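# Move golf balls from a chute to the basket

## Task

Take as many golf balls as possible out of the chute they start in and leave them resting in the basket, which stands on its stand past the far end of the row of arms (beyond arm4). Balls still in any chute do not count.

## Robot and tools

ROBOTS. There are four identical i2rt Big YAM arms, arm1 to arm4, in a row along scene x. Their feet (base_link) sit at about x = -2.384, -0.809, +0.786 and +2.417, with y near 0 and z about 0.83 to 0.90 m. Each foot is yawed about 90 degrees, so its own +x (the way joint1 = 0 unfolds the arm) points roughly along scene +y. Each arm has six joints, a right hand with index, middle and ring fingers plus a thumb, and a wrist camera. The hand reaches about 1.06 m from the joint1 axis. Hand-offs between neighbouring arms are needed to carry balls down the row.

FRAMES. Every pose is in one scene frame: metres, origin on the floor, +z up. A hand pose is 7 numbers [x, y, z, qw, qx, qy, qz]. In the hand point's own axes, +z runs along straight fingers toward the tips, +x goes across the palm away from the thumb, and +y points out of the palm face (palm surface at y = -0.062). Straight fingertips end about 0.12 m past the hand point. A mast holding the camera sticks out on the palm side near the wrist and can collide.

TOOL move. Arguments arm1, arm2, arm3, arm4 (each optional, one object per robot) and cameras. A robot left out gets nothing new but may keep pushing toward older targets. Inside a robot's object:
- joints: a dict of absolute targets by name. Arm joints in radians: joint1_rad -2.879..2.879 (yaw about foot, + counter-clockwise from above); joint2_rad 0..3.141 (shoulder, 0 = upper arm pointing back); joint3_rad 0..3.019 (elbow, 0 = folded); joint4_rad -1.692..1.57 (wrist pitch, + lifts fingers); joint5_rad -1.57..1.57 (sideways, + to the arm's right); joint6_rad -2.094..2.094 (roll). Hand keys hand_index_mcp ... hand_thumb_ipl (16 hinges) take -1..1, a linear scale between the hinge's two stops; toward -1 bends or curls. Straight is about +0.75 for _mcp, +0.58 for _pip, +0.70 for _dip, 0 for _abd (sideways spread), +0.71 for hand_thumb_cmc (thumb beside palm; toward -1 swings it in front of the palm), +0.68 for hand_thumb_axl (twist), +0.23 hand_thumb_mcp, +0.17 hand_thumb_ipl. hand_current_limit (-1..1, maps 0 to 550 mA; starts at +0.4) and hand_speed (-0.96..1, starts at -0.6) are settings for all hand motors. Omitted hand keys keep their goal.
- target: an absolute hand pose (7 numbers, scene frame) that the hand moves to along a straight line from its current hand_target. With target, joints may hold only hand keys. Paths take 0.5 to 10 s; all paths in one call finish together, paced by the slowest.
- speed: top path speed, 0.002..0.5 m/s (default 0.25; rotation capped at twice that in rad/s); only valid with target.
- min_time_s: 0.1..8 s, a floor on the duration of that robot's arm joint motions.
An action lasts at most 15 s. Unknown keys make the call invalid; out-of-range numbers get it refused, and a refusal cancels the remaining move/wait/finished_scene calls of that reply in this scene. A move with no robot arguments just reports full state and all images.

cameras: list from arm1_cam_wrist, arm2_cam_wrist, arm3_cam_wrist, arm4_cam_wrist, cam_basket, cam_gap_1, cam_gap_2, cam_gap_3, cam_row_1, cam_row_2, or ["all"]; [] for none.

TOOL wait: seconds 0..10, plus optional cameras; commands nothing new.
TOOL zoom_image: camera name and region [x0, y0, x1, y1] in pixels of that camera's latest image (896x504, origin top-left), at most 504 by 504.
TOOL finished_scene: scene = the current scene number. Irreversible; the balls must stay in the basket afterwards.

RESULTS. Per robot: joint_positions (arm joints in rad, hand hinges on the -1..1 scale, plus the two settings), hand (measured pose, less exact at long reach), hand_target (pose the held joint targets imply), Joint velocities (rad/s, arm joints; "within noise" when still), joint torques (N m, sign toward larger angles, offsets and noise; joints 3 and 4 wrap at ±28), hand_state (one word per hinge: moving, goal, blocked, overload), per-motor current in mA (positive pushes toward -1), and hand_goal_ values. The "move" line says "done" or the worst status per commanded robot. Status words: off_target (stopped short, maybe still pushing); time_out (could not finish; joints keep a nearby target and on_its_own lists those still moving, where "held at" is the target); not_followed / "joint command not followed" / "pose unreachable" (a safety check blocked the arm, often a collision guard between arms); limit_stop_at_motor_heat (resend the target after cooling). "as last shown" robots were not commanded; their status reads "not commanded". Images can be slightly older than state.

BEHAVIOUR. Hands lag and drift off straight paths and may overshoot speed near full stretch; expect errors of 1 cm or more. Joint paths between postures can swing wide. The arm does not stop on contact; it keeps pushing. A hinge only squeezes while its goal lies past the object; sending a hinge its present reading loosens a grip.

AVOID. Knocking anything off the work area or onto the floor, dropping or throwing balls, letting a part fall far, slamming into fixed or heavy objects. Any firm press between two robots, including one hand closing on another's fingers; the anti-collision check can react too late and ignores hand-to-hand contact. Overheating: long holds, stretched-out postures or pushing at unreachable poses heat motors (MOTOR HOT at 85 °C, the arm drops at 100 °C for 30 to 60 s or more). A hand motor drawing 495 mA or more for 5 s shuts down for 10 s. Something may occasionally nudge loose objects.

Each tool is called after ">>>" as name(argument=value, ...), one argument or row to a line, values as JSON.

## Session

>>> move(
  cameras=["all"],
)

Scene clock: 0.00 s.
Joint torques (N m): no reading
Motor temperatures (°C): arm1=[23 26 30 18 20 17] | arm2=[21 24 28 18 19 18] | arm3=[22 26 31 18 19 19] | arm4=[23 29 28 22 18 19]
Heat: arm1: hottest joint3_rad 30 °C; arm2: hottest joint3_rad 28 °C; arm3: hottest joint3_rad 31 °C; arm4: hottest joint2_rad 29 °C.
Joint velocities: within noise
arm1.joint_positions: joint1_rad=+0.398 joint2_rad=+0.628 joint3_rad=+1.419 joint4_rad=-1.376 joint5_rad=+0.034 joint6_rad=+1.153 hand_index_mcp=+0.753 hand_index_abd=+0.000 hand_index_pip=+0.577 hand_index_dip=+0.696 hand_middle_mcp=+0.753 hand_middle_abd=+0.000 hand_middle_pip=+0.577 hand_middle_dip=+0.696 hand_ring_mcp=+0.753 hand_ring_abd=+0.000 hand_ring_pip=+0.577 hand_ring_dip=+0.696 hand_thumb_cmc=+0.714 hand_thumb_axl=+0.677 hand_thumb_mcp=+0.226 hand_thumb_ipl=+0.168 hand_current_limit=+0.400 hand_speed=-0.600
arm1.joint_status: not commanded
arm1.hand_state: goal,goal,goal,goal,goal,goal,goal,goal,goal,goal,goal,goal,goal,goal,overload,goal
arm1.index_mcp_current_ma: 0
arm1.index_abd_current_ma: 0
arm1.index_pip_current_ma: 0
arm1.index_dip_current_ma: 0
arm1.middle_mcp_current_ma: 0
arm1.middle_abd_current_ma: 0
arm1.middle_pip_current_ma: 0
arm1.middle_dip_current_ma: 0
arm1.ring_mcp_current_ma: 0
arm1.ring_abd_current_ma: 0
arm1.ring_pip_current_ma: 0
arm1.ring_dip_current_ma: 0
arm1.thumb_cmc_current_ma: 0
arm1.thumb_axl_current_ma: 0
arm1.thumb_mcp_current_ma: 0
arm1.thumb_ipl_current_ma: 0
arm1.hand_goal_index_mcp: 0.754
arm1.hand_goal_index_abd: 0.000
arm1.hand_goal_index_pip: 0.576
arm1.hand_goal_index_dip: 0.696
arm1.hand_goal_middle_mcp: 0.754
arm1.hand_goal_middle_abd: 0.000
arm1.hand_goal_middle_pip: 0.576
arm1.hand_goal_middle_dip: 0.696
arm1.hand_goal_ring_mcp: 0.754
arm1.hand_goal_ring_abd: 0.000
arm1.hand_goal_ring_pip: 0.576
arm1.hand_goal_ring_dip: 0.696
arm1.hand_goal_thumb_cmc: 0.714
arm1.hand_goal_thumb_axl: 0.678
arm1.hand_goal_thumb_mcp: 0.226
arm1.hand_goal_thumb_ipl: 0.168
arm1.hand: x=-2.4048 y=+0.3256 z=+1.3899 quat_wxyz=(-0.342, +0.296, +0.827, +0.334) (m; scene frame)
arm1.hand_target: x=-2.4033 y=+0.3229 z=+1.4036 quat_wxyz=(-0.353, +0.294, +0.819, +0.344) (m; scene frame)
arm1.hand_status: not commanded
arm2.joint_positions: joint1_rad=+0.060 joint2_rad=+0.519 joint3_rad=+1.333 joint4_rad=-1.339 joint5_rad=-0.072 joint6_rad=+1.173 hand_index_mcp=+0.753 hand_index_abd=+0.000 hand_index_pip=+0.577 hand_index_dip=+0.696 hand_middle_mcp=+0.753 hand_middle_abd=+0.000 hand_middle_pip=+0.577 hand_middle_dip=+0.696 hand_ring_mcp=+0.753 hand_ring_abd=+0.000 hand_ring_pip=+0.577 hand_ring_dip=+0.696 hand_thumb_cmc=+0.714 hand_thumb_axl=+0.677 hand_thumb_mcp=+0.226 hand_thumb_ipl=+0.168 hand_current_limit=+0.400 hand_speed=-0.600
arm2.joint_status: not commanded
arm2.hand_state: goal,goal,goal,goal,goal,goal,goal,goal,goal,goal,goal,goal,goal,goal,goal,goal
arm2.index_mcp_current_ma: 0
arm2.index_abd_current_ma: 0
arm2.index_pip_current_ma: 0
arm2.index_dip_current_ma: 0
arm2.middle_mcp_current_ma: 0
arm2.middle_abd_current_ma: 0
arm2.middle_pip_current_ma: 0
arm2.middle_dip_current_ma: 0
arm2.ring_mcp_current_ma: 0
arm2.ring_abd_current_ma: 0
arm2.ring_pip_current_ma: 0
arm2.ring_dip_current_ma: 0
arm2.thumb_cmc_current_ma: 0
arm2.thumb_axl_current_ma: 0
arm2.thumb_mcp_current_ma: 0
arm2.thumb_ipl_current_ma: 0
arm2.hand_goal_index_mcp: 0.754
arm2.hand_goal_index_abd: 0.000
arm2.hand_goal_index_pip: 0.576
arm2.hand_goal_index_dip: 0.696
arm2.hand_goal_middle_mcp: 0.754
arm2.hand_goal_middle_abd: 0.000
arm2.hand_goal_middle_pip: 0.576
arm2.hand_goal_middle_dip: 0.696
arm2.hand_goal_ring_mcp: 0.754
arm2.hand_goal_ring_abd: 0.000
arm2.hand_goal_ring_pip: 0.576
arm2.hand_goal_ring_dip: 0.696
arm2.hand_goal_thumb_cmc: 0.714
arm2.hand_goal_thumb_axl: 0.678
arm2.hand_goal_thumb_mcp: 0.226
arm2.hand_goal_thumb_ipl: 0.168
arm2.hand: x=-0.7622 y=+0.1629 z=+1.4292 quat_wxyz=(-0.318, +0.424, +0.753, +0.389) (m; scene frame)
arm2.hand_target: x=-0.7621 y=+0.1602 z=+1.4410 quat_wxyz=(-0.325, +0.420, +0.748, +0.399) (m; scene frame)
arm2.hand_status: not commanded
arm3.joint_positions: joint1_rad=+0.018 joint2_rad=+0.644 joint3_rad=+1.461 joint4_rad=-1.195 joint5_rad=+0.029 joint6_rad=+1.170 hand_index_mcp=+0.753 hand_index_abd=+0.000 hand_index_pip=+0.577 hand_index_dip=+0.696 hand_middle_mcp=+0.753 hand_middle_abd=+0.000 hand_middle_pip=+0.577 hand_middle_dip=+0.696 hand_ring_mcp=+0.753 hand_ring_abd=+0.000 hand_ring_pip=+0.577 hand_ring_dip=+0.696 hand_thumb_cmc=+0.714 hand_thumb_axl=+0.677 hand_thumb_mcp=+0.226 hand_thumb_ipl=+0.168 hand_current_limit=+0.400 hand_speed=-0.600
arm3.joint_status: not commanded
arm3.hand_state: goal,goal,goal,goal,goal,goal,goal,goal,goal,goal,goal,goal,goal,goal,goal,goal
arm3.index_mcp_current_ma: 0
arm3.index_abd_current_ma: 0
arm3.index_pip_current_ma: 0
arm3.index_dip_current_ma: 0
arm3.middle_mcp_current_ma: 0
arm3.middle_abd_current_ma: 0
arm3.middle_pip_current_ma: 0
arm3.middle_dip_current_ma: 0
arm3.ring_mcp_current_ma: 0
arm3.ring_abd_current_ma: 0
arm3.ring_pip_current_ma: 0
arm3.ring_dip_current_ma: 0
arm3.thumb_cmc_current_ma: 0
arm3.thumb_axl_current_ma: 0
arm3.thumb_mcp_current_ma: 0
arm3.thumb_ipl_current_ma: 0
arm3.hand_goal_index_mcp: 0.754
arm3.hand_goal_index_abd: 0.000
arm3.hand_goal_index_pip: 0.576
arm3.hand_goal_index_dip: 0.696
arm3.hand_goal_middle_mcp: 0.754
arm3.hand_goal_middle_abd: 0.000
arm3.hand_goal_middle_pip: 0.576
arm3.hand_goal_middle_dip: 0.696
arm3.hand_goal_ring_mcp: 0.754
arm3.hand_goal_ring_abd: 0.000
arm3.hand_goal_ring_pip: 0.576
arm3.hand_goal_ring_dip: 0.696
arm3.hand_goal_thumb_cmc: 0.714
arm3.hand_goal_thumb_axl: 0.678
arm3.hand_goal_thumb_mcp: 0.226
arm3.hand_goal_thumb_ipl: 0.168
arm3.hand: x=+0.8713 y=+0.1586 z=+1.4427 quat_wxyz=(-0.314, +0.449, +0.691, +0.471) (m; scene frame)
arm3.hand_target: x=+0.8715 y=+0.1547 z=+1.4565 quat_wxyz=(-0.321, +0.444, +0.684, +0.482) (m; scene frame)
arm3.hand_status: not commanded
arm4.joint_positions: joint1_rad=-0.253 joint2_rad=+0.529 joint3_rad=+1.339 joint4_rad=-1.343 joint5_rad=+0.068 joint6_rad=+1.078 hand_index_mcp=+0.753 hand_index_abd=+0.000 hand_index_pip=+0.577 hand_index_dip=+0.696 hand_middle_mcp=+0.753 hand_middle_abd=+0.000 hand_middle_pip=+0.577 hand_middle_dip=+0.696 hand_ring_mcp=+0.753 hand_ring_abd=+0.000 hand_ring_pip=+0.577 hand_ring_dip=+0.696 hand_thumb_cmc=+0.714 hand_thumb_axl=+0.677 hand_thumb_mcp=+0.226 hand_thumb_ipl=+0.168 hand_current_limit=+0.400 hand_speed=-0.600
arm4.joint_status: not commanded
arm4.hand_state: goal,goal,goal,goal,goal,goal,goal,goal,goal,goal,goal,goal,goal,goal,goal,goal
arm4.index_mcp_current_ma: 0
arm4.index_abd_current_ma: 0
arm4.index_pip_current_ma: 0
arm4.index_dip_current_ma: 0
arm4.middle_mcp_current_ma: 0
arm4.middle_abd_current_ma: 0
arm4.middle_pip_current_ma: 0
arm4.middle_dip_current_ma: 0
arm4.ring_mcp_current_ma: 0
arm4.ring_abd_current_ma: 0
arm4.ring_pip_current_ma: 0
arm4.ring_dip_current_ma: 0
arm4.thumb_cmc_current_ma: 0
arm4.thumb_axl_current_ma: 0
arm4.thumb_mcp_current_ma: 0
arm4.thumb_ipl_current_ma: 0
arm4.hand_goal_index_mcp: 0.754
arm4.hand_goal_index_abd: 0.000
arm4.hand_goal_index_pip: 0.576
arm4.hand_goal_index_dip: 0.696
arm4.hand_goal_middle_mcp: 0.754
arm4.hand_goal_middle_abd: 0.000
arm4.hand_goal_middle_pip: 0.576
arm4.hand_goal_middle_dip: 0.696
arm4.hand_goal_ring_mcp: 0.754
arm4.hand_goal_ring_abd: 0.000
arm4.hand_goal_ring_pip: 0.576
arm4.hand_goal_ring_dip: 0.696
arm4.hand_goal_thumb_cmc: 0.714
arm4.hand_goal_thumb_axl: 0.678
arm4.hand_goal_thumb_mcp: 0.226
arm4.hand_goal_thumb_ipl: 0.168
arm4.hand: x=+2.5603 y=+0.2461 z=+1.4460 quat_wxyz=(-0.178, +0.540, +0.681, +0.462) (m; scene frame)
arm4.hand_target: x=+2.5595 y=+0.2427 z=+1.4601 quat_wxyz=(-0.184, +0.535, +0.674, +0.475) (m; scene frame)
arm4.hand_status: not commanded
pictures: arm1_cam_wrist, arm2_cam_wrist, arm3_cam_wrist, arm4_cam_wrist, cam_basket, cam_gap_1, cam_gap_2, cam_gap_3, cam_row_1, cam_row_2
camera_calibration:
arm1_cam_wrist: T_world_to_cam=[[0.889942, 0.188819, -0.415152, 2.69437], [0.145942, -0.98031, -0.133014, 0.811012], [-0.432093, 0.0577863, -0.899976, 0.316476], [0, 0, 0, 1]] pos_world=[-2.37944, 0.268009, 1.51127]
arm2_cam_wrist: T_world_to_cam=[[0.87696, -0.14156, -0.45924, 1.38456], [-0.20727, -0.973592, -0.0956929, 0.080235], [-0.433567, 0.179105, -0.883143, 1.02467], [0, 0, 0, 1]] pos_world=[-0.753307, 0.0905889, 1.54845]
arm3_cam_wrist: T_world_to_cam=[[0.865083, -0.187279, -0.465357, -0.0202612], [-0.327641, -0.913423, -0.241473, 0.722174], [-0.379845, 0.361365, -0.851548, 1.62708], [0, 0, 0, 1]] pos_world=[0.872181, 0.0678861, 1.55049]
arm4_cam_wrist: T_world_to_cam=[[0.823764, -0.478983, -0.303294, -1.52129], [-0.541062, -0.823975, -0.168278, 1.78058], [-0.169305, 0.302723, -0.937921, 1.84183], [0, 0, 0, 1]] pos_world=[2.52842, 0.180917, 1.56572]

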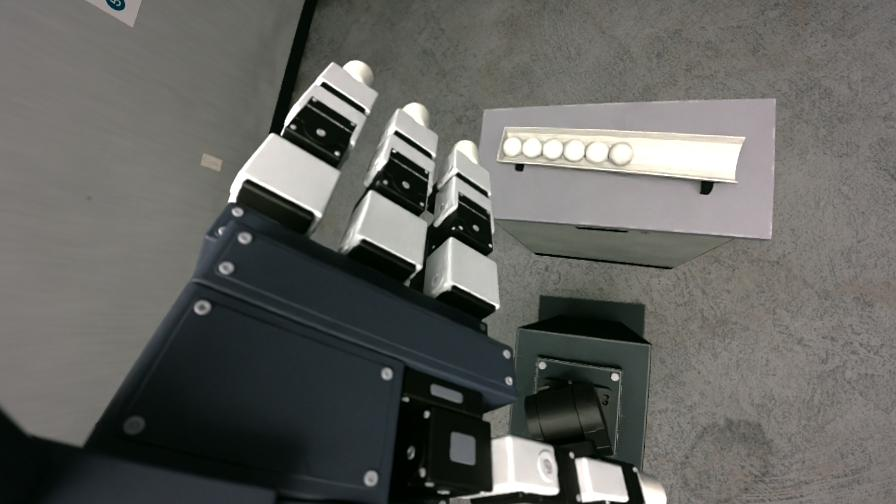

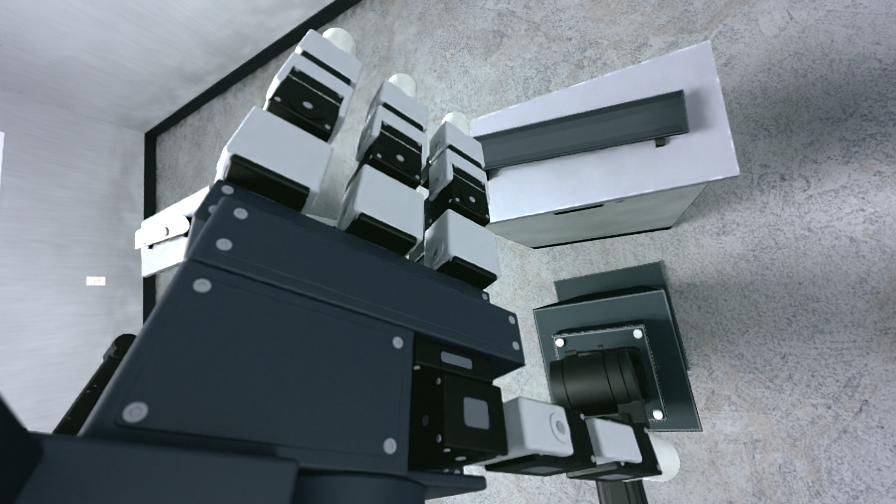

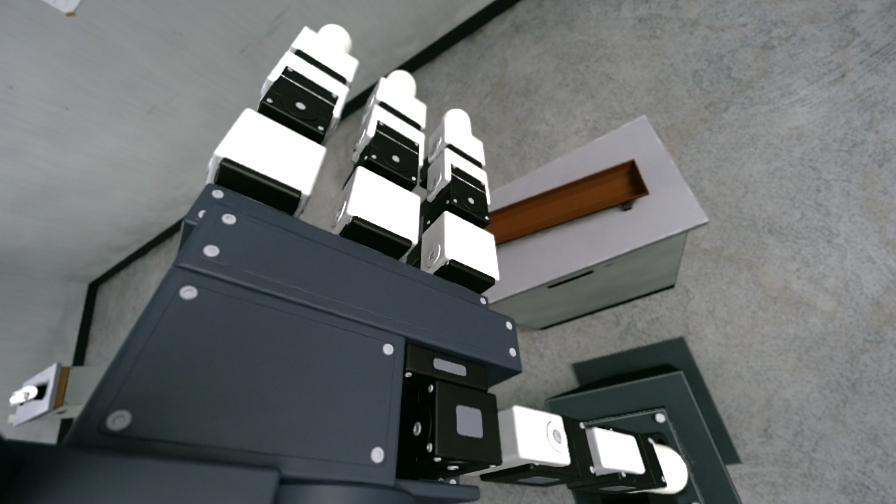

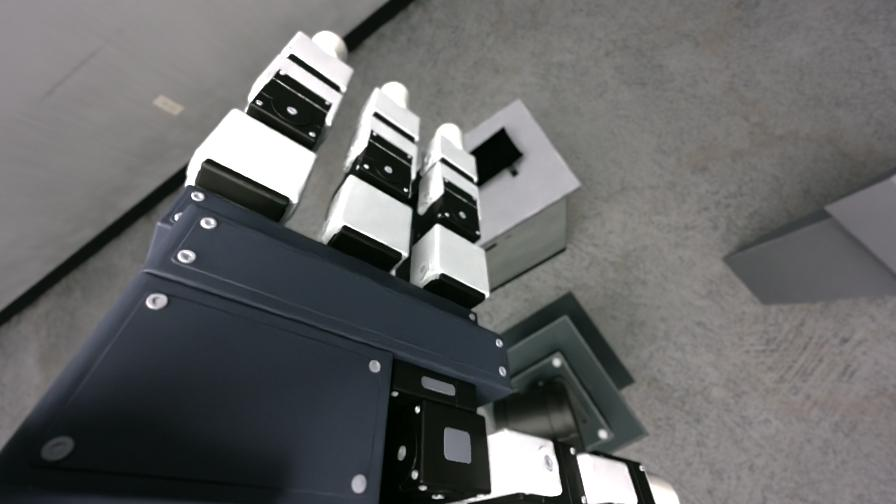

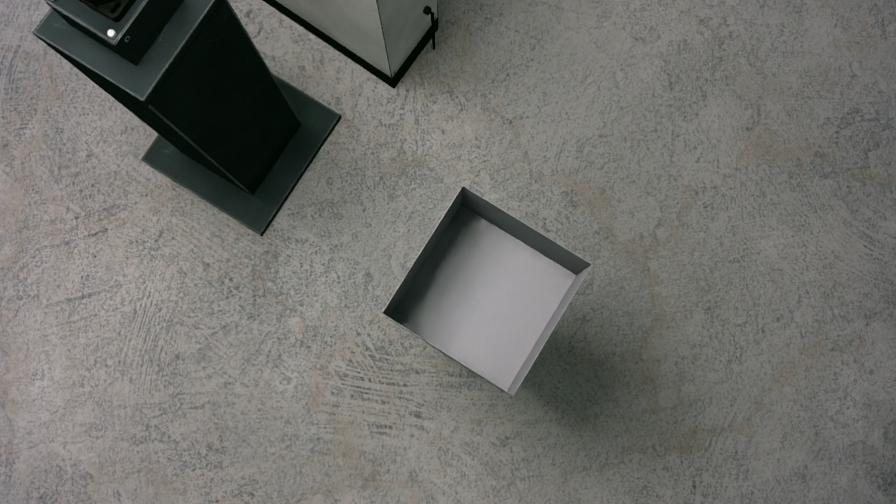

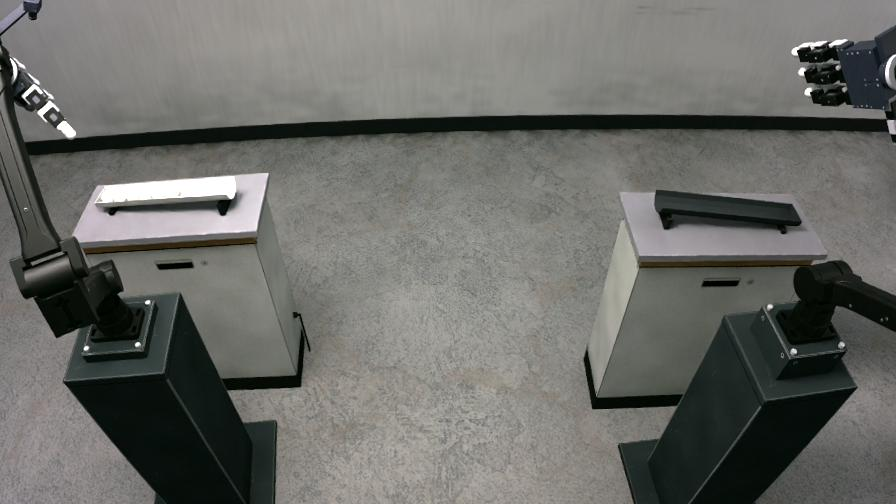

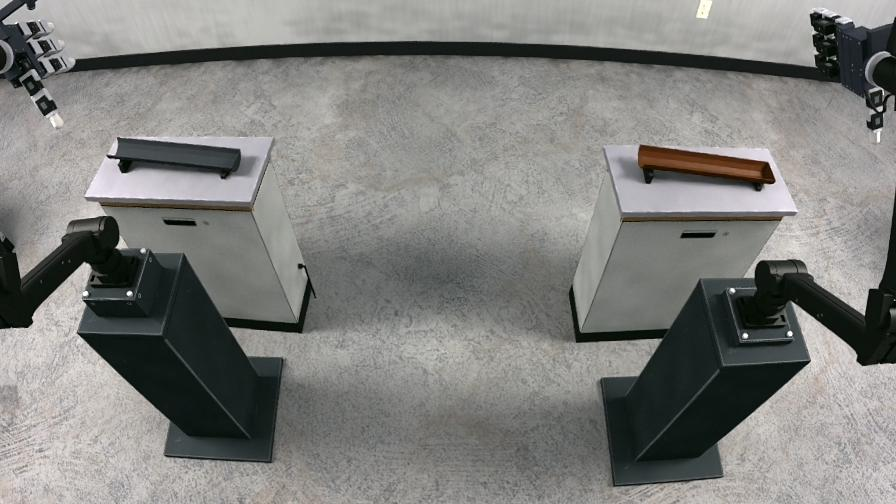

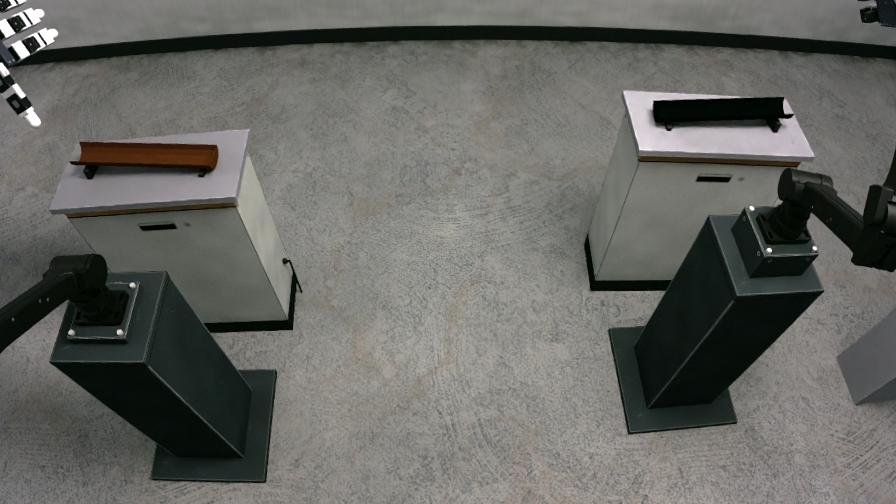

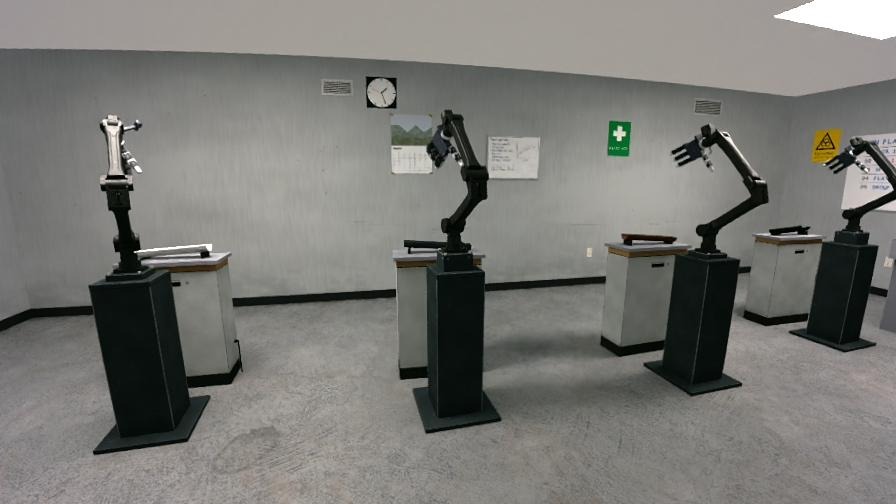

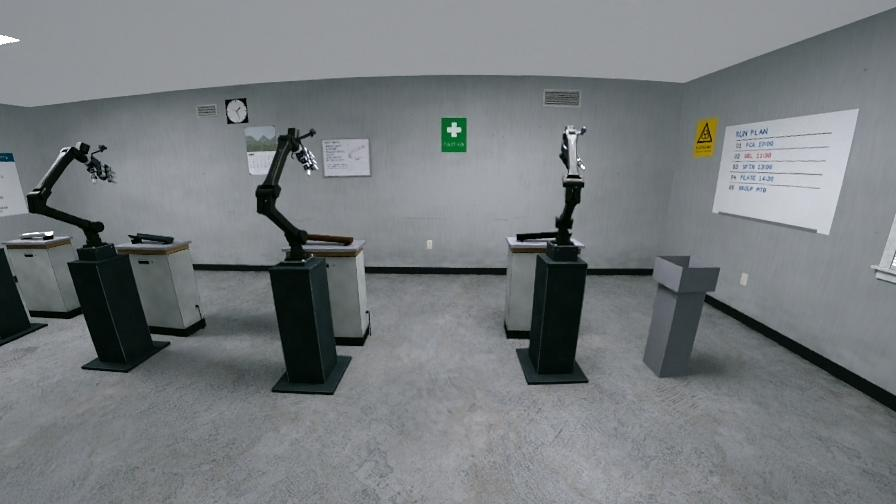

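>>> zoom_image(
  camera="cam_gap_1",
  region=[60, 150, 300, 290],
)

>>> zoom_image(
  camera="arm1_cam_wrist",
  region=[480, 80, 800, 260],
)

>>> zoom_image(
  camera="cam_basket",
  region=[360, 160, 620, 410],
)

Scaled by 2.100 from the camera's 896x504 image, which has a finer 1280x720 frame.

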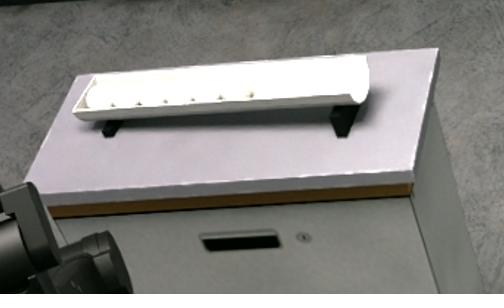

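Scaled by 1.575 from the camera's 896x504 image, which has a finer 1280x720 frame.

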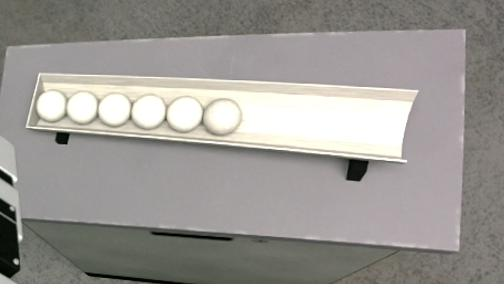

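Scaled by 1.938 from the camera's 896x504 image, which has a finer 1280x720 frame.

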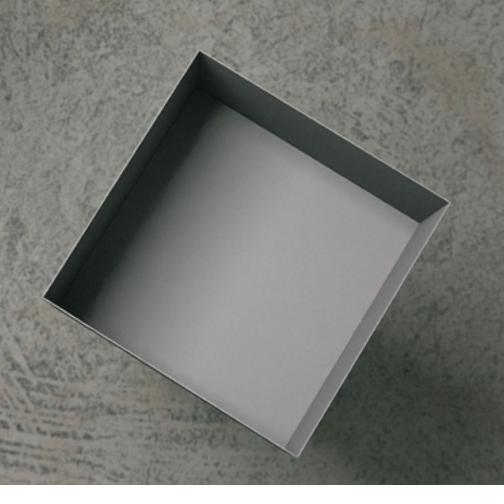

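>>> move(
  arm1={"joints": {"joint1_rad": -0.196, "joint2_rad": 1.463, "joint3_rad": 1.501, "joint4_rad": -1.571, "joint5_rad": -0.109, "joint6_rad": 0.723, "hand_ring_mcp": 1, "hand_ring_pip": 1, "hand_ring_dip": 1, "hand_index_abd": 0.136, "hand_middle_abd": -0.136}, "min_time_s": 6.5},
  arm2={"joints": {"joint1_rad": 1.53, "joint2_rad": 0.6, "joint3_rad": 1.39, "joint4_rad": -1.35, "joint5_rad": 0, "joint6_rad": 0, "hand_middle_mcp": 1, "hand_middle_pip": 1, "hand_middle_dip": 1}, "min_time_s": 6},
  arm3={"joints": {"joint1_rad": 1.53, "joint2_rad": 0.6, "joint3_rad": 1.39, "joint4_rad": -1.35, "joint5_rad": 0, "joint6_rad": 0, "hand_middle_mcp": 1, "hand_middle_pip": 1, "hand_middle_dip": 1}, "min_time_s": 6},
  arm4={"joints": {"joint1_rad": 1.53, "joint2_rad": 0.6, "joint3_rad": 1.39, "joint4_rad": -1.35, "joint5_rad": 0, "joint6_rad": 0, "hand_middle_mcp": 1, "hand_middle_pip": 1, "hand_middle_dip": 1}, "min_time_s": 6},
  cameras=["arm1_cam_wrist"],
)

>>> zoom_image(
  camera="arm1_cam_wrist",
  region=[250, 0, 750, 330],
)

Scene clock: 22.03 s.
Joint torques (N m): arm1=[-0.62 -12.28 17.11 -0.77 -0.21 -0.16] | arm2=[1.26 1.08 12.63 1.47 0.26 -0.04] | arm3=[-1.08 0.97 6.86 2.25 -0.02 -0.13] | arm4=[1.26 2.49 11.19 1.94 0.02 -0.37]
Motor temperatures (°C): arm1=[23 26 33 18 20 17] | arm2=[21 24 32 18 19 18] | arm3=[22 26 34 18 19 19] | arm4=[23 29 30 22 18 19]
Heat: arm1: hottest joint3_rad 33 °C; arm2: hottest joint3_rad 32 °C; arm3: hottest joint3_rad 34 °C; arm4: hottest joint3_rad 30 °C.
move: arm1 done; arm2 done; arm3 done; arm4 done
Joint velocities: within noise
arm1.joint_positions: joint1_rad=-0.191 joint2_rad=+1.454 joint3_rad=+1.434 joint4_rad=-1.558 joint5_rad=-0.107 joint6_rad=+0.735 hand_index_mcp=+0.754 hand_index_abd=+0.136 hand_index_pip=+0.577 hand_index_dip=+0.696 hand_middle_mcp=+0.754 hand_middle_abd=-0.131 hand_middle_pip=+0.577 hand_middle_dip=+0.696 hand_ring_mcp=+0.997 hand_ring_abd=+0.000 hand_ring_pip=+0.996 hand_ring_dip=+0.997 hand_thumb_cmc=+0.715 hand_thumb_axl=+0.677 hand_thumb_mcp=-0.382 hand_thumb_ipl=+0.168 hand_current_limit=+0.400 hand_speed=-0.600
arm1.joint_status: all done
arm1.hand_state: goal,goal,goal,goal,goal,goal,goal,goal,goal,goal,goal,goal,goal,goal,overload,goal
arm1.index_mcp_current_ma: 0
arm1.index_abd_current_ma: 0
arm1.index_pip_current_ma: 0
arm1.index_dip_current_ma: 0
arm1.middle_mcp_current_ma: 0
arm1.middle_abd_current_ma: 0
arm1.middle_pip_current_ma: 0
arm1.middle_dip_current_ma: 0
arm1.ring_mcp_current_ma: 0
arm1.ring_abd_current_ma: 0
arm1.ring_pip_current_ma: 0
arm1.ring_dip_current_ma: 0
arm1.thumb_cmc_current_ma: 0
arm1.thumb_axl_current_ma: 0
arm1.thumb_mcp_current_ma: 0
arm1.thumb_ipl_current_ma: 0
arm1.hand_goal_index_mcp: 0.754
arm1.hand_goal_index_abd: 0.136
arm1.hand_goal_index_pip: 0.576
arm1.hand_goal_index_dip: 0.696
arm1.hand_goal_middle_mcp: 0.754
arm1.hand_goal_middle_abd: -0.136
arm1.hand_goal_middle_pip: 0.576
arm1.hand_goal_middle_dip: 0.696
arm1.hand_goal_ring_mcp: 1.000
arm1.hand_goal_ring_abd: 0.000
arm1.hand_goal_ring_pip: 1.000
arm1.hand_goal_ring_dip: 1.000
arm1.hand_goal_thumb_cmc: 0.714
arm1.hand_goal_thumb_axl: 0.678
arm1.hand_goal_thumb_mcp: 0.226
arm1.hand_goal_thumb_ipl: 0.168
arm1.hand: x=-2.2781 y=+0.5411 z=+1.0859 quat_wxyz=(-0.057, +0.405, +0.912, -0.020) (m; scene frame)
arm1.hand_target: x=-2.2748 y=+0.5560 z=+1.1102 quat_wxyz=(-0.065, +0.401, +0.914, +0.002) (m; scene frame)
arm1.hand_status: not commanded
arm2.joint_positions: joint1_rad=+1.518 joint2_rad=+0.588 joint3_rad=+1.347 joint4_rad=-1.339 joint5_rad=-0.003 joint6_rad=+0.008 hand_index_mcp=+0.759 hand_index_abd=+0.001 hand_index_pip=+0.577 hand_index_dip=+0.696 hand_middle_mcp=+1.000 hand_middle_abd=+0.001 hand_middle_pip=+0.997 hand_middle_dip=+0.997 hand_ring_mcp=+0.759 hand_ring_abd=+0.001 hand_ring_pip=+0.577 hand_ring_dip=+0.696 hand_thumb_cmc=+0.719 hand_thumb_axl=+0.677 hand_thumb_mcp=+0.226 hand_thumb_ipl=+0.168 hand_current_limit=+0.400 hand_speed=-0.600
arm2.joint_status: all done
arm2.hand_state: goal,goal,goal,goal,goal,goal,goal,goal,goal,goal,goal,goal,goal,goal,goal,goal
arm2.index_mcp_current_ma: 0
arm2.index_abd_current_ma: 0
arm2.index_pip_current_ma: 0
arm2.index_dip_current_ma: 0
arm2.middle_mcp_current_ma: 0
arm2.middle_abd_current_ma: 0
arm2.middle_pip_current_ma: 0
arm2.middle_dip_current_ma: 0
arm2.ring_mcp_current_ma: 0
arm2.ring_abd_current_ma: 0
arm2.ring_pip_current_ma: 0
arm2.ring_dip_current_ma: 0
arm2.thumb_cmc_current_ma: 0
arm2.thumb_axl_current_ma: 0
arm2.thumb_mcp_current_ma: 0
arm2.thumb_ipl_current_ma: 0
arm2.hand_goal_index_mcp: 0.754
arm2.hand_goal_index_abd: 0.000
arm2.hand_goal_index_pip: 0.576
arm2.hand_goal_index_dip: 0.696
arm2.hand_goal_middle_mcp: 1.000
arm2.hand_goal_middle_abd: 0.000
arm2.hand_goal_middle_pip: 1.000
arm2.hand_goal_middle_dip: 1.000
arm2.hand_goal_ring_mcp: 0.754
arm2.hand_goal_ring_abd: 0.000
arm2.hand_goal_ring_pip: 0.576
arm2.hand_goal_ring_dip: 0.696
arm2.hand_goal_thumb_cmc: 0.714
arm2.hand_goal_thumb_axl: 0.678
arm2.hand_goal_thumb_mcp: 0.226
arm2.hand_goal_thumb_ipl: 0.168
arm2.hand: x=-1.0912 y=-0.0307 z=+1.4798 quat_wxyz=(-0.329, -0.619, +0.630, +0.335) (m; scene frame)
arm2.hand_target: x=-1.0879 y=-0.0343 z=+1.4972 quat_wxyz=(-0.335, -0.621, +0.620, +0.342) (m; scene frame)
arm2.hand_status: not commanded
arm3.joint_positions: joint1_rad=+1.518 joint2_rad=+0.605 joint3_rad=+1.385 joint4_rad=-1.344 joint5_rad=+0.001 joint6_rad=+0.013 hand_index_mcp=+0.759 hand_index_abd=+0.001 hand_index_pip=+0.577 hand_index_dip=+0.696 hand_middle_mcp=+1.000 hand_middle_abd=+0.001 hand_middle_pip=+0.998 hand_middle_dip=+0.997 hand_ring_mcp=+0.759 hand_ring_abd=+0.001 hand_ring_pip=+0.577 hand_ring_dip=+0.696 hand_thumb_cmc=+0.720 hand_thumb_axl=+0.677 hand_thumb_mcp=+0.226 hand_thumb_ipl=+0.168 hand_current_limit=+0.400 hand_speed=-0.600
arm3.joint_status: all done
arm3.hand_state: goal,goal,goal,goal,goal,goal,goal,goal,goal,goal,goal,goal,goal,goal,goal,goal
arm3.index_mcp_current_ma: 11
arm3.index_abd_current_ma: 1
arm3.index_pip_current_ma: 1
arm3.index_dip_current_ma: 0
arm3.middle_mcp_current_ma: 0
arm3.middle_abd_current_ma: 1
arm3.middle_pip_current_ma: -4
arm3.middle_dip_current_ma: -6
arm3.ring_mcp_current_ma: 11
arm3.ring_abd_current_ma: 1
arm3.ring_pip_current_ma: 1
arm3.ring_dip_current_ma: 0
arm3.thumb_cmc_current_ma: 13
arm3.thumb_axl_current_ma: -1
arm3.thumb_mcp_current_ma: 0
arm3.thumb_ipl_current_ma: 0
arm3.hand_goal_index_mcp: 0.754
arm3.hand_goal_index_abd: 0.000
arm3.hand_goal_index_pip: 0.576
arm3.hand_goal_index_dip: 0.696
arm3.hand_goal_middle_mcp: 1.000
arm3.hand_goal_middle_abd: 0.000
arm3.hand_goal_middle_pip: 1.000
arm3.hand_goal_middle_dip: 1.000
arm3.hand_goal_ring_mcp: 0.754
arm3.hand_goal_ring_abd: 0.000
arm3.hand_goal_ring_pip: 0.576
arm3.hand_goal_ring_dip: 0.696
arm3.hand_goal_thumb_cmc: 0.714
arm3.hand_goal_thumb_axl: 0.678
arm3.hand_goal_thumb_mcp: 0.226
arm3.hand_goal_thumb_ipl: 0.168
arm3.hand: x=+0.5147 y=-0.0658 z=+1.4404 quat_wxyz=(-0.337, -0.607, +0.630, +0.349) (m; scene frame)
arm3.hand_target: x=+0.5183 y=-0.0704 z=+1.4429 quat_wxyz=(-0.338, -0.614, +0.622, +0.350) (m; scene frame)
arm3.hand_status: not commanded
arm4.joint_positions: joint1_rad=+1.523 joint2_rad=+0.589 joint3_rad=+1.339 joint4_rad=-1.345 joint5_rad=+0.001 joint6_rad=+0.014 hand_index_mcp=+0.759 hand_index_abd=+0.000 hand_index_pip=+0.577 hand_index_dip=+0.696 hand_middle_mcp=+1.000 hand_middle_abd=+0.000 hand_middle_pip=+0.997 hand_middle_dip=+0.997 hand_ring_mcp=+0.759 hand_ring_abd=+0.000 hand_ring_pip=+0.577 hand_ring_dip=+0.696 hand_thumb_cmc=+0.719 hand_thumb_axl=+0.677 hand_thumb_mcp=+0.226 hand_thumb_ipl=+0.168 hand_current_limit=+0.400 hand_speed=-0.600
arm4.joint_status: all done
arm4.hand_state: goal,goal,goal,goal,goal,goal,goal,goal,goal,goal,goal,goal,goal,goal,goal,goal
arm4.index_mcp_current_ma: 4
arm4.index_abd_current_ma: 0
arm4.index_pip_current_ma: 0
arm4.index_dip_current_ma: 0
arm4.middle_mcp_current_ma: 0
arm4.middle_abd_current_ma: 0
arm4.middle_pip_current_ma: -2
arm4.middle_dip_current_ma: -2
arm4.ring_mcp_current_ma: 5
arm4.ring_abd_current_ma: 0
arm4.ring_pip_current_ma: 0
arm4.ring_dip_current_ma: 0
arm4.thumb_cmc_current_ma: 5
arm4.thumb_axl_current_ma: 0
arm4.thumb_mcp_current_ma: 0
arm4.thumb_ipl_current_ma: 0
arm4.hand_goal_index_mcp: 0.754
arm4.hand_goal_index_abd: 0.000
arm4.hand_goal_index_pip: 0.576
arm4.hand_goal_index_dip: 0.696
arm4.hand_goal_middle_mcp: 1.000
arm4.hand_goal_middle_abd: 0.000
arm4.hand_goal_middle_pip: 1.000
arm4.hand_goal_middle_dip: 1.000
arm4.hand_goal_ring_mcp: 0.754
arm4.hand_goal_ring_abd: 0.000
arm4.hand_goal_ring_pip: 0.576
arm4.hand_goal_ring_dip: 0.696
arm4.hand_goal_thumb_cmc: 0.714
arm4.hand_goal_thumb_axl: 0.678
arm4.hand_goal_thumb_mcp: 0.226
arm4.hand_goal_thumb_ipl: 0.168
arm4.hand: x=+2.1423 y=+0.0923 z=+1.4846 quat_wxyz=(-0.332, -0.613, +0.635, +0.332) (m; scene frame)
arm4.hand_target: x=+2.1472 y=+0.0891 z=+1.5074 quat_wxyz=(-0.342, -0.614, +0.623, +0.344) (m; scene frame)
arm4.hand_status: not commanded
pictures: arm1_cam_wrist
camera_calibration:
arm1_cam_wrist: T_world_to_cam=[[0.970566, -0.180446, -0.1595, 2.52056], [-0.010131, -0.692287, 0.721551, -0.475986], [-0.240621, -0.698698, -0.673738, 0.685036], [0, 0, 0, 1]] pos_world=[-2.28636, 0.603939, 1.20701]

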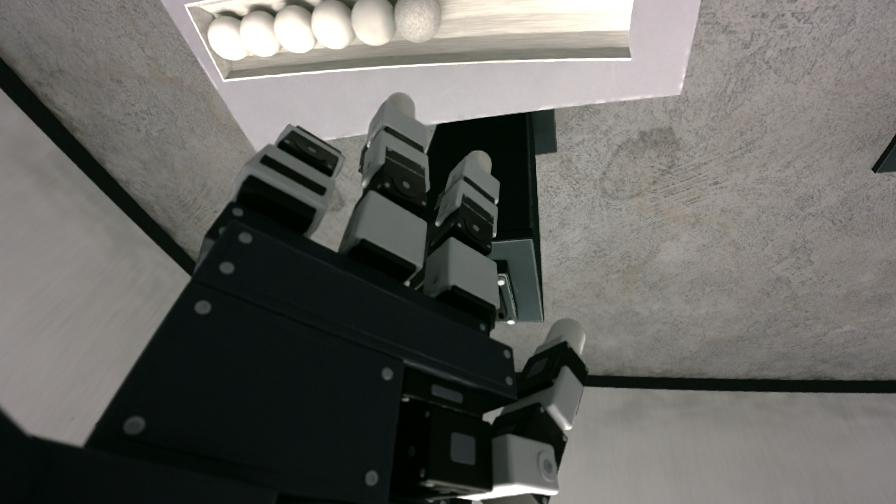

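Scaled by 1.008 from the camera's 896x504 image, which has a finer 1280x720 frame.

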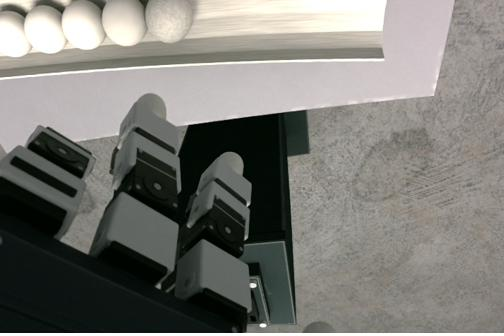

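>>> move(
  arm1={"target": [-2.321, 0.587, 1.003, -0.0689, 0.3962, 0.9141, 0.0491], "speed": 0.1},
  cameras=["arm1_cam_wrist"],
)

>>> zoom_image(
  camera="arm1_cam_wrist",
  region=[300, 0, 600, 200],
)

Scene clock: 30.47 s.
Joint torques (N m): arm1=[0.21 -13.16 10.5 0.81 -0.01 0.1] | arm2=[1.26 1.03 12.63 1.46 0.27 -0.04] | arm3=[-1.08 0.97 6.86 2.25 -0.02 -0.12] | arm4=[1.26 2.49 11.19 1.96 0.02 -0.37]
Motor temperatures (°C): arm1=[23 26 36 18 20 18] | arm2=[21 24 34 18 19 18] | arm3=[22 26 34 18 19 19] | arm4=[23 29 31 22 18 19]
Heat: arm1: hottest joint3_rad 36 °C; arm2: hottest joint3_rad 34 °C; arm3: hottest joint3_rad 34 °C; arm4: hottest joint3_rad 31 °C.
move: arm1 done
Joint velocities: within noise
arm1.joint_positions: joint1_rad=-0.086 joint2_rad=+1.500 joint3_rad=+1.249 joint4_rad=-1.185 joint5_rad=-0.074 joint6_rad=+0.819 hand_index_mcp=+0.754 hand_index_abd=+0.136 hand_index_pip=+0.577 hand_index_dip=+0.696 hand_middle_mcp=+0.754 hand_middle_abd=-0.131 hand_middle_pip=+0.577 hand_middle_dip=+0.696 hand_ring_mcp=+0.997 hand_ring_abd=+0.000 hand_ring_pip=+0.996 hand_ring_dip=+0.997 hand_thumb_cmc=+0.715 hand_thumb_axl=+0.677 hand_thumb_mcp=-0.400 hand_thumb_ipl=+0.168 hand_current_limit=+0.400 hand_speed=-0.600
arm1.joint_status: not commanded
arm1.hand_state: goal,goal,goal,goal,goal,goal,goal,goal,goal,goal,goal,goal,goal,goal,overload,goal
arm1.index_mcp_current_ma: 0
arm1.index_abd_current_ma: 0
arm1.index_pip_current_ma: 0
arm1.index_dip_current_ma: 0
arm1.middle_mcp_current_ma: 0
arm1.middle_abd_current_ma: 0
arm1.middle_pip_current_ma: 0
arm1.middle_dip_current_ma: 0
arm1.ring_mcp_current_ma: 0
arm1.ring_abd_current_ma: 0
arm1.ring_pip_current_ma: 0
arm1.ring_dip_current_ma: 0
arm1.thumb_cmc_current_ma: 0
arm1.thumb_axl_current_ma: 0
arm1.thumb_mcp_current_ma: 0
arm1.thumb_ipl_current_ma: 0
arm1.hand_goal_index_mcp: 0.754
arm1.hand_goal_index_abd: 0.136
arm1.hand_goal_index_pip: 0.576
arm1.hand_goal_index_dip: 0.696
arm1.hand_goal_middle_mcp: 0.754
arm1.hand_goal_middle_abd: -0.136
arm1.hand_goal_middle_pip: 0.576
arm1.hand_goal_middle_dip: 0.696
arm1.hand_goal_ring_mcp: 1.000
arm1.hand_goal_ring_abd: 0.000
arm1.hand_goal_ring_pip: 1.000
arm1.hand_goal_ring_dip: 1.000
arm1.hand_goal_thumb_cmc: 0.714
arm1.hand_goal_thumb_axl: 0.678
arm1.hand_goal_thumb_mcp: 0.226
arm1.hand_goal_thumb_ipl: 0.168
arm1.hand: x=-2.3191 y=+0.5848 z=+1.0078 quat_wxyz=(-0.068, +0.393, +0.916, +0.048) (m; scene frame)
arm1.hand_target: x=-2.3210 y=+0.5870 z=+1.0031 quat_wxyz=(-0.069, +0.396, +0.914, +0.049) (m; scene frame)
arm1.hand_status: done (0.006 m and 0.5 deg from the pose sent, 0.104 m and 8.1 deg at the start)
arm2, arm3, arm4: as last shown
pictures: arm1_cam_wrist
camera_calibration:
arm1_cam_wrist: T_world_to_cam=[[0.97859, -0.142778, -0.148246, 2.54094], [-0.0198154, -0.782277, 0.622616, -0.259972], [-0.204865, -0.606348, -0.768357, 0.777365], [0, 0, 0, 1]] pos_world=[-2.33243, 0.630772, 1.13584]

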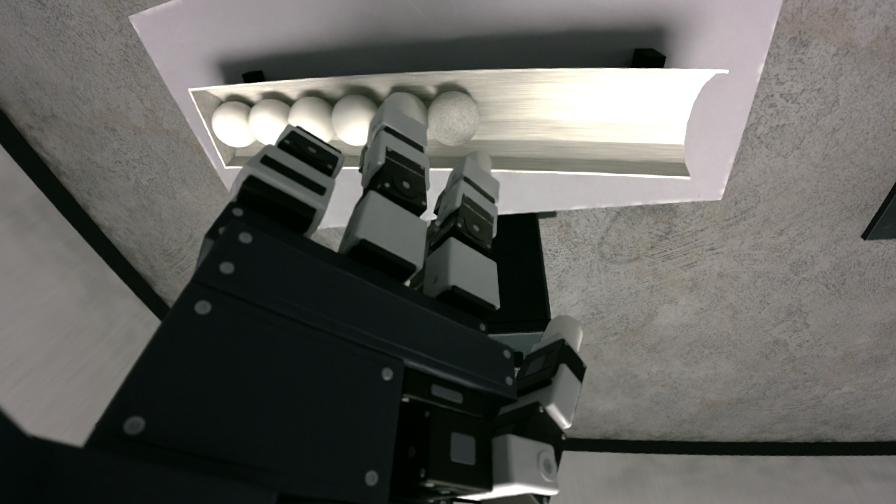

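Scaled by 1.680 from the camera's 896x504 image, which has a finer 1280x720 frame.

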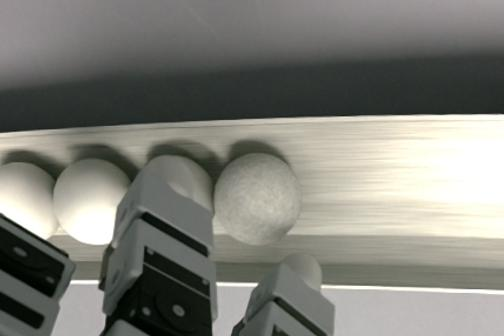

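>>> move(
  arm1={"target": [-2.321, 0.583, 0.975, -0.0689, 0.3962, 0.9141, 0.0491], "speed": 0.05},
  cameras=["arm1_cam_wrist"],
)

>>> zoom_image(
  camera="arm1_cam_wrist",
  region=[300, 0, 600, 200],
)

Scene clock: 34.03 s.
Joint torques (N m): arm1=[0.21 -12.63 9.94 0.81 -0.03 0.1] | arm2=[1.44 0.91 12.6 1.5 0.25 -0.06] | arm3=[-1.08 0.97 6.86 2.25 -0.02 -0.12] | arm4=[1.26 2.49 11.18 1.95 0.02 -0.37]
Motor temperatures (°C): arm1=[23 26 36 18 20 18] | arm2=[21 24 34 18 19 18] | arm3=[22 26 34 18 19 19] | arm4=[23 29 31 22 18 19]
Heat: arm1: hottest joint3_rad 36 °C; arm2: hottest joint3_rad 34 °C; arm3: hottest joint3_rad 34 °C; arm4: hottest joint3_rad 31 °C.
move: arm1 done
Joint velocities: within noise
arm1.joint_positions: joint1_rad=-0.086 joint2_rad=+1.505 joint3_rad=+1.189 joint4_rad=-1.108 joint5_rad=-0.074 joint6_rad=+0.819 hand_index_mcp=+0.752 hand_index_abd=+0.135 hand_index_pip=+0.576 hand_index_dip=+0.696 hand_middle_mcp=+0.754 hand_middle_abd=-0.131 hand_middle_pip=+0.577 hand_middle_dip=+0.696 hand_ring_mcp=+0.997 hand_ring_abd=+0.000 hand_ring_pip=+0.996 hand_ring_dip=+0.997 hand_thumb_cmc=+0.715 hand_thumb_axl=+0.677 hand_thumb_mcp=-0.400 hand_thumb_ipl=+0.168 hand_current_limit=+0.400 hand_speed=-0.600
arm1.joint_status: not commanded
arm1.hand_state: goal,goal,goal,goal,goal,goal,goal,goal,goal,goal,goal,goal,goal,goal,overload,goal
arm1.index_mcp_current_ma: 0
arm1.index_abd_current_ma: 0
arm1.index_pip_current_ma: 0
arm1.index_dip_current_ma: 0
arm1.middle_mcp_current_ma: 0
arm1.middle_abd_current_ma: 0
arm1.middle_pip_current_ma: 0
arm1.middle_dip_current_ma: 0
arm1.ring_mcp_current_ma: 0
arm1.ring_abd_current_ma: 0
arm1.ring_pip_current_ma: 0
arm1.ring_dip_current_ma: 0
arm1.thumb_cmc_current_ma: 0
arm1.thumb_axl_current_ma: 0
arm1.thumb_mcp_current_ma: 0
arm1.thumb_ipl_current_ma: 0
arm1.hand_goal_index_mcp: 0.754
arm1.hand_goal_index_abd: 0.136
arm1.hand_goal_index_pip: 0.576
arm1.hand_goal_index_dip: 0.696
arm1.hand_goal_middle_mcp: 0.754
arm1.hand_goal_middle_abd: -0.136
arm1.hand_goal_middle_pip: 0.576
arm1.hand_goal_middle_dip: 0.696
arm1.hand_goal_ring_mcp: 1.000
arm1.hand_goal_ring_abd: 0.000
arm1.hand_goal_ring_pip: 1.000
arm1.hand_goal_ring_dip: 1.000
arm1.hand_goal_thumb_cmc: 0.714
arm1.hand_goal_thumb_axl: 0.678
arm1.hand_goal_thumb_mcp: 0.226
arm1.hand_goal_thumb_ipl: 0.168
arm1.hand: x=-2.3193 y=+0.5827 z=+0.9846 quat_wxyz=(-0.071, +0.393, +0.915, +0.053) (m; scene frame)
arm1.hand_target: x=-2.3210 y=+0.5828 z=+0.9750 quat_wxyz=(-0.069, +0.396, +0.914, +0.049) (m; scene frame)
arm1.hand_status: done (0.010 m and 0.6 deg from the pose sent, 0.033 m and 0.5 deg at the start)
arm2, arm3, arm4: as last shown
pictures: arm1_cam_wrist
camera_calibration:
arm1_cam_wrist: T_world_to_cam=[[0.978499, -0.141556, -0.150004, 2.53835], [-0.0201357, -0.78938, 0.613575, -0.234939], [-0.205266, -0.597362, -0.775258, 0.758863], [0, 0, 0, 1]] pos_world=[-2.33273, 0.627178, 1.11323]

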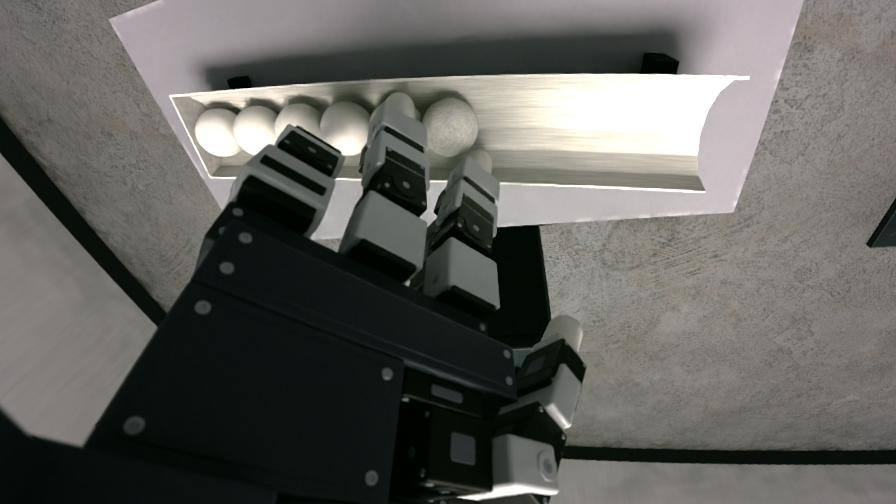

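Scaled by 1.680 from the camera's 896x504 image, which has a finer 1280x720 frame.

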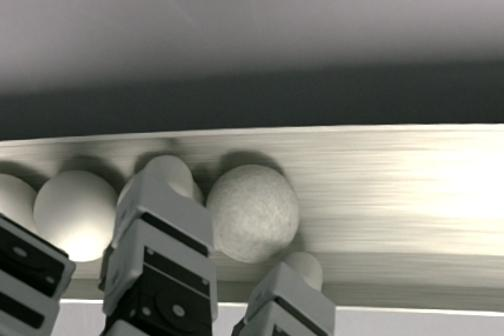

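>>> move(
  arm1={"target": [-2.3205, 0.581, 0.953, -0.0689, 0.3962, 0.9141, 0.0491], "speed": 0.04},
  cameras=["arm1_cam_wrist"],
)

>>> zoom_image(
  camera="arm1_cam_wrist",
  region=[300, 0, 600, 200],
)

Scene clock: 35.83 s.
Joint torques (N m): arm1=[-0.03 -11.4 8.58 1.11 -0.1 0.08] | arm2=[1.38 1.08 12.63 1.43 0.26 -0.05] | arm3=[-1.03 0.91 6.86 2.25 -0.02 -0.13] | arm4=[1.32 2.43 11.17 1.95 0.02 -0.37]
Motor temperatures (°C): arm1=[23 26 36 18 20 18] | arm2=[21 24 35 18 19 18] | arm3=[22 26 34 18 19 19] | arm4=[23 29 32 22 18 19]
Heat: arm1: hottest joint3_rad 36 °C; arm2: hottest joint3_rad 35 °C; arm3: hottest joint3_rad 34 °C; arm4: hottest joint3_rad 32 °C.
move: arm1 off_target
Joint velocities: within noise
arm1.joint_positions: joint1_rad=-0.086 joint2_rad=+1.508 joint3_rad=+1.159 joint4_rad=-1.057 joint5_rad=-0.073 joint6_rad=+0.819 hand_index_mcp=+0.750 hand_index_abd=+0.134 hand_index_pip=+0.575 hand_index_dip=+0.696 hand_middle_mcp=+0.752 hand_middle_abd=-0.138 hand_middle_pip=+0.574 hand_middle_dip=+0.696 hand_ring_mcp=+0.997 hand_ring_abd=+0.000 hand_ring_pip=+0.996 hand_ring_dip=+0.997 hand_thumb_cmc=+0.715 hand_thumb_axl=+0.677 hand_thumb_mcp=-0.400 hand_thumb_ipl=+0.168 hand_current_limit=+0.400 hand_speed=-0.600
arm1.joint_status: not commanded
arm1.hand_state: goal,goal,goal,goal,goal,goal,goal,goal,goal,goal,goal,goal,goal,goal,overload,goal
arm1.index_mcp_current_ma: 0
arm1.index_abd_current_ma: 0
arm1.index_pip_current_ma: 0
arm1.index_dip_current_ma: 0
arm1.middle_mcp_current_ma: 0
arm1.middle_abd_current_ma: 0
arm1.middle_pip_current_ma: 0
arm1.middle_dip_current_ma: 0
arm1.ring_mcp_current_ma: 0
arm1.ring_abd_current_ma: 0
arm1.ring_pip_current_ma: 0
arm1.ring_dip_current_ma: 0
arm1.thumb_cmc_current_ma: 0
arm1.thumb_axl_current_ma: 0
arm1.thumb_mcp_current_ma: 0
arm1.thumb_ipl_current_ma: 0
arm1.hand_goal_index_mcp: 0.754
arm1.hand_goal_index_abd: 0.136
arm1.hand_goal_index_pip: 0.576
arm1.hand_goal_index_dip: 0.696
arm1.hand_goal_middle_mcp: 0.754
arm1.hand_goal_middle_abd: -0.136
arm1.hand_goal_middle_pip: 0.576
arm1.hand_goal_middle_dip: 0.696
arm1.hand_goal_ring_mcp: 1.000
arm1.hand_goal_ring_abd: 0.000
arm1.hand_goal_ring_pip: 1.000
arm1.hand_goal_ring_dip: 1.000
arm1.hand_goal_thumb_cmc: 0.714
arm1.hand_goal_thumb_axl: 0.678
arm1.hand_goal_thumb_mcp: 0.226
arm1.hand_goal_thumb_ipl: 0.168
arm1.hand: x=-2.3192 y=+0.5843 z=+0.9741 quat_wxyz=(-0.074, +0.392, +0.915, +0.062) (m; scene frame)
arm1.hand_target: x=-2.3205 y=+0.5804 z=+0.9535 quat_wxyz=(-0.069, +0.396, +0.914, +0.049) (m; scene frame)
arm1.hand_status: off_target (0.021 m and 1.6 deg from the pose sent, 0.032 m and 0.6 deg at the start)
arm2, arm3, arm4: as last shown
pictures: arm1_cam_wrist
camera_calibration:
arm1_cam_wrist: T_world_to_cam=[[0.978659, -0.139216, -0.151148, 2.53693], [-0.021431, -0.80068, 0.598709, -0.209078], [-0.204371, -0.582692, -0.786576, 0.756165], [0, 0, 0, 1]] pos_world=[-2.33273, 0.626387, 1.10341]

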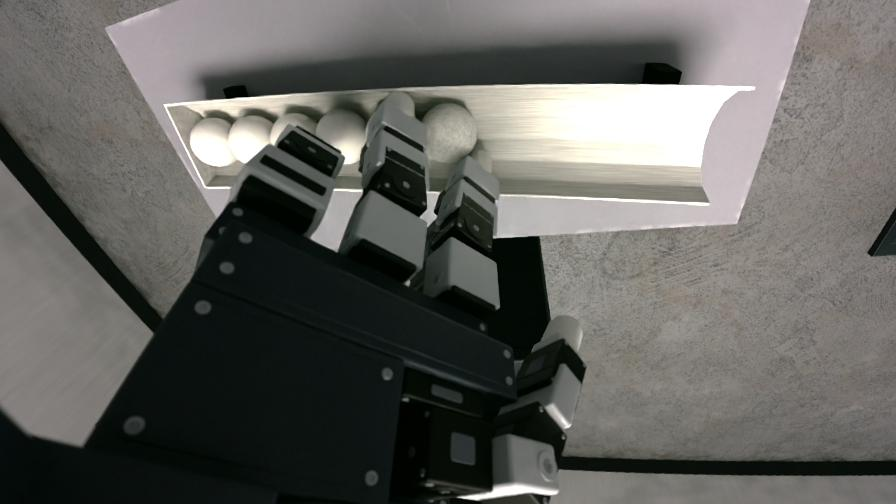

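Scaled by 1.680 from the camera's 896x504 image, which has a finer 1280x720 frame.

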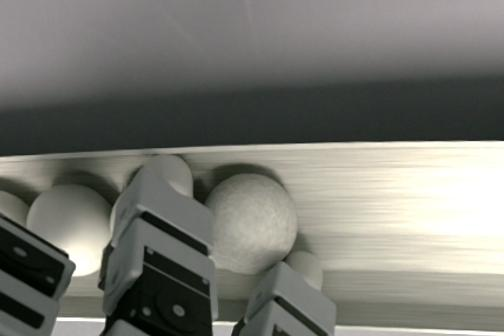

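>>> move(
  arm1={"target": [-2.318, 0.5755, 0.953, -0.0689, 0.3962, 0.9141, 0.0491], "speed": 0.04},
  cameras=["arm1_cam_wrist"],
)

>>> zoom_image(
  camera="arm1_cam_wrist",
  region=[300, 0, 600, 200],
)

Scene clock: 41.63 s.
Joint torques (N m): arm1=[-0.44 -12.22 7.9 0.88 -0.12 0.01] | arm2=[1.38 1.08 12.63 1.46 0.25 -0.05] | arm3=[-1.08 0.97 6.84 2.25 -0.02 -0.13] | arm4=[1.26 2.43 11.17 1.95 0.02 -0.37]
Motor temperatures (°C): arm1=[23 26 36 18 20 17] | arm2=[21 24 36 18 19 18] | arm3=[22 26 34 18 19 19] | arm4=[23 29 32 22 18 19]
Heat: arm1: hottest joint3_rad 36 °C; arm2: hottest joint3_rad 36 °C; arm3: hottest joint3_rad 34 °C; arm4: hottest joint3_rad 32 °C.
move: arm1 off_target
Joint velocities: within noise
arm1.joint_positions: joint1_rad=-0.086 joint2_rad=+1.504 joint3_rad=+1.151 joint4_rad=-1.050 joint5_rad=-0.073 joint6_rad=+0.819 hand_index_mcp=+0.750 hand_index_abd=+0.134 hand_index_pip=+0.575 hand_index_dip=+0.696 hand_middle_mcp=+0.752 hand_middle_abd=-0.139 hand_middle_pip=+0.574 hand_middle_dip=+0.696 hand_ring_mcp=+0.997 hand_ring_abd=+0.000 hand_ring_pip=+0.996 hand_ring_dip=+0.997 hand_thumb_cmc=+0.715 hand_thumb_axl=+0.677 hand_thumb_mcp=-0.400 hand_thumb_ipl=+0.168 hand_current_limit=+0.400 hand_speed=-0.600
arm1.joint_status: not commanded
arm1.hand_state: goal,goal,goal,goal,goal,goal,goal,goal,goal,goal,goal,goal,goal,goal,overload,goal
arm1.index_mcp_current_ma: 0
arm1.index_abd_current_ma: 0
arm1.index_pip_current_ma: 0
arm1.index_dip_current_ma: 0
arm1.middle_mcp_current_ma: 0
arm1.middle_abd_current_ma: 0
arm1.middle_pip_current_ma: 0
arm1.middle_dip_current_ma: 0
arm1.ring_mcp_current_ma: 0
arm1.ring_abd_current_ma: 0
arm1.ring_pip_current_ma: 0
arm1.ring_dip_current_ma: 0
arm1.thumb_cmc_current_ma: 0
arm1.thumb_axl_current_ma: 0
arm1.thumb_mcp_current_ma: 0
arm1.thumb_ipl_current_ma: 0
arm1.hand_goal_index_mcp: 0.754
arm1.hand_goal_index_abd: 0.136
arm1.hand_goal_index_pip: 0.576
arm1.hand_goal_index_dip: 0.696
arm1.hand_goal_middle_mcp: 0.754
arm1.hand_goal_middle_abd: -0.136
arm1.hand_goal_middle_pip: 0.576
arm1.hand_goal_middle_dip: 0.696
arm1.hand_goal_ring_mcp: 1.000
arm1.hand_goal_ring_abd: 0.000
arm1.hand_goal_ring_pip: 1.000
arm1.hand_goal_ring_dip: 1.000
arm1.hand_goal_thumb_cmc: 0.714
arm1.hand_goal_thumb_axl: 0.678
arm1.hand_goal_thumb_mcp: 0.226
arm1.hand_goal_thumb_ipl: 0.168
arm1.hand: x=-2.3192 y=+0.5831 z=+0.9734 quat_wxyz=(-0.074, +0.392, +0.915, +0.063) (m; scene frame)
arm1.hand_target: x=-2.3181 y=+0.5750 z=+0.9535 quat_wxyz=(-0.069, +0.396, +0.914, +0.049) (m; scene frame)
arm1.hand_status: off_target (0.022 m and 1.8 deg from the pose sent, 0.023 m and 1.6 deg at the start)
arm2, arm3, arm4: as last shown
pictures: arm1_cam_wrist
camera_calibration:
arm1_cam_wrist: T_world_to_cam=[[0.978639, -0.138752, -0.151701, 2.53689], [-0.0214304, -0.802727, 0.595961, -0.205686], [-0.204465, -0.57998, -0.788554, 0.755025], [0, 0, 0, 1]] pos_world=[-2.33273, 0.624789, 1.10281]

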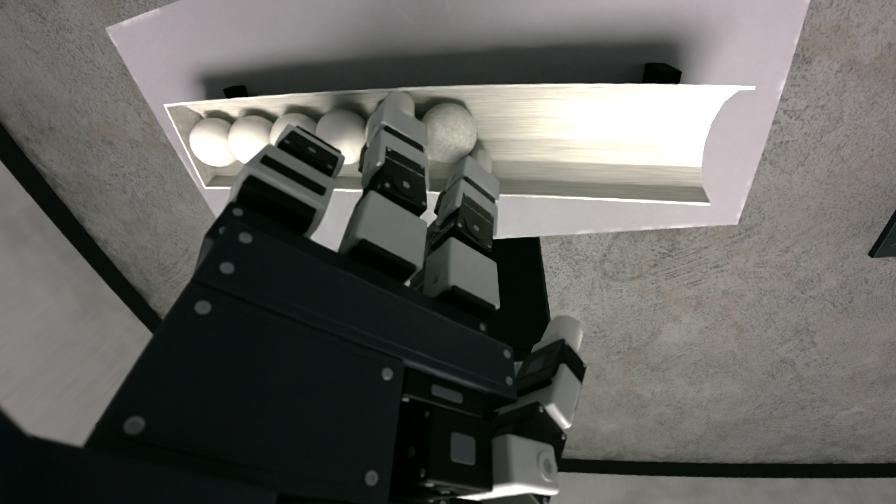

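Scaled by 1.680 from the camera's 896x504 image, which has a finer 1280x720 frame.

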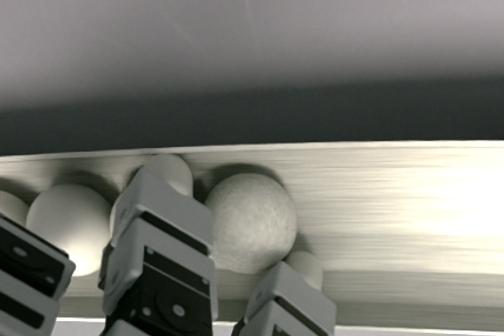

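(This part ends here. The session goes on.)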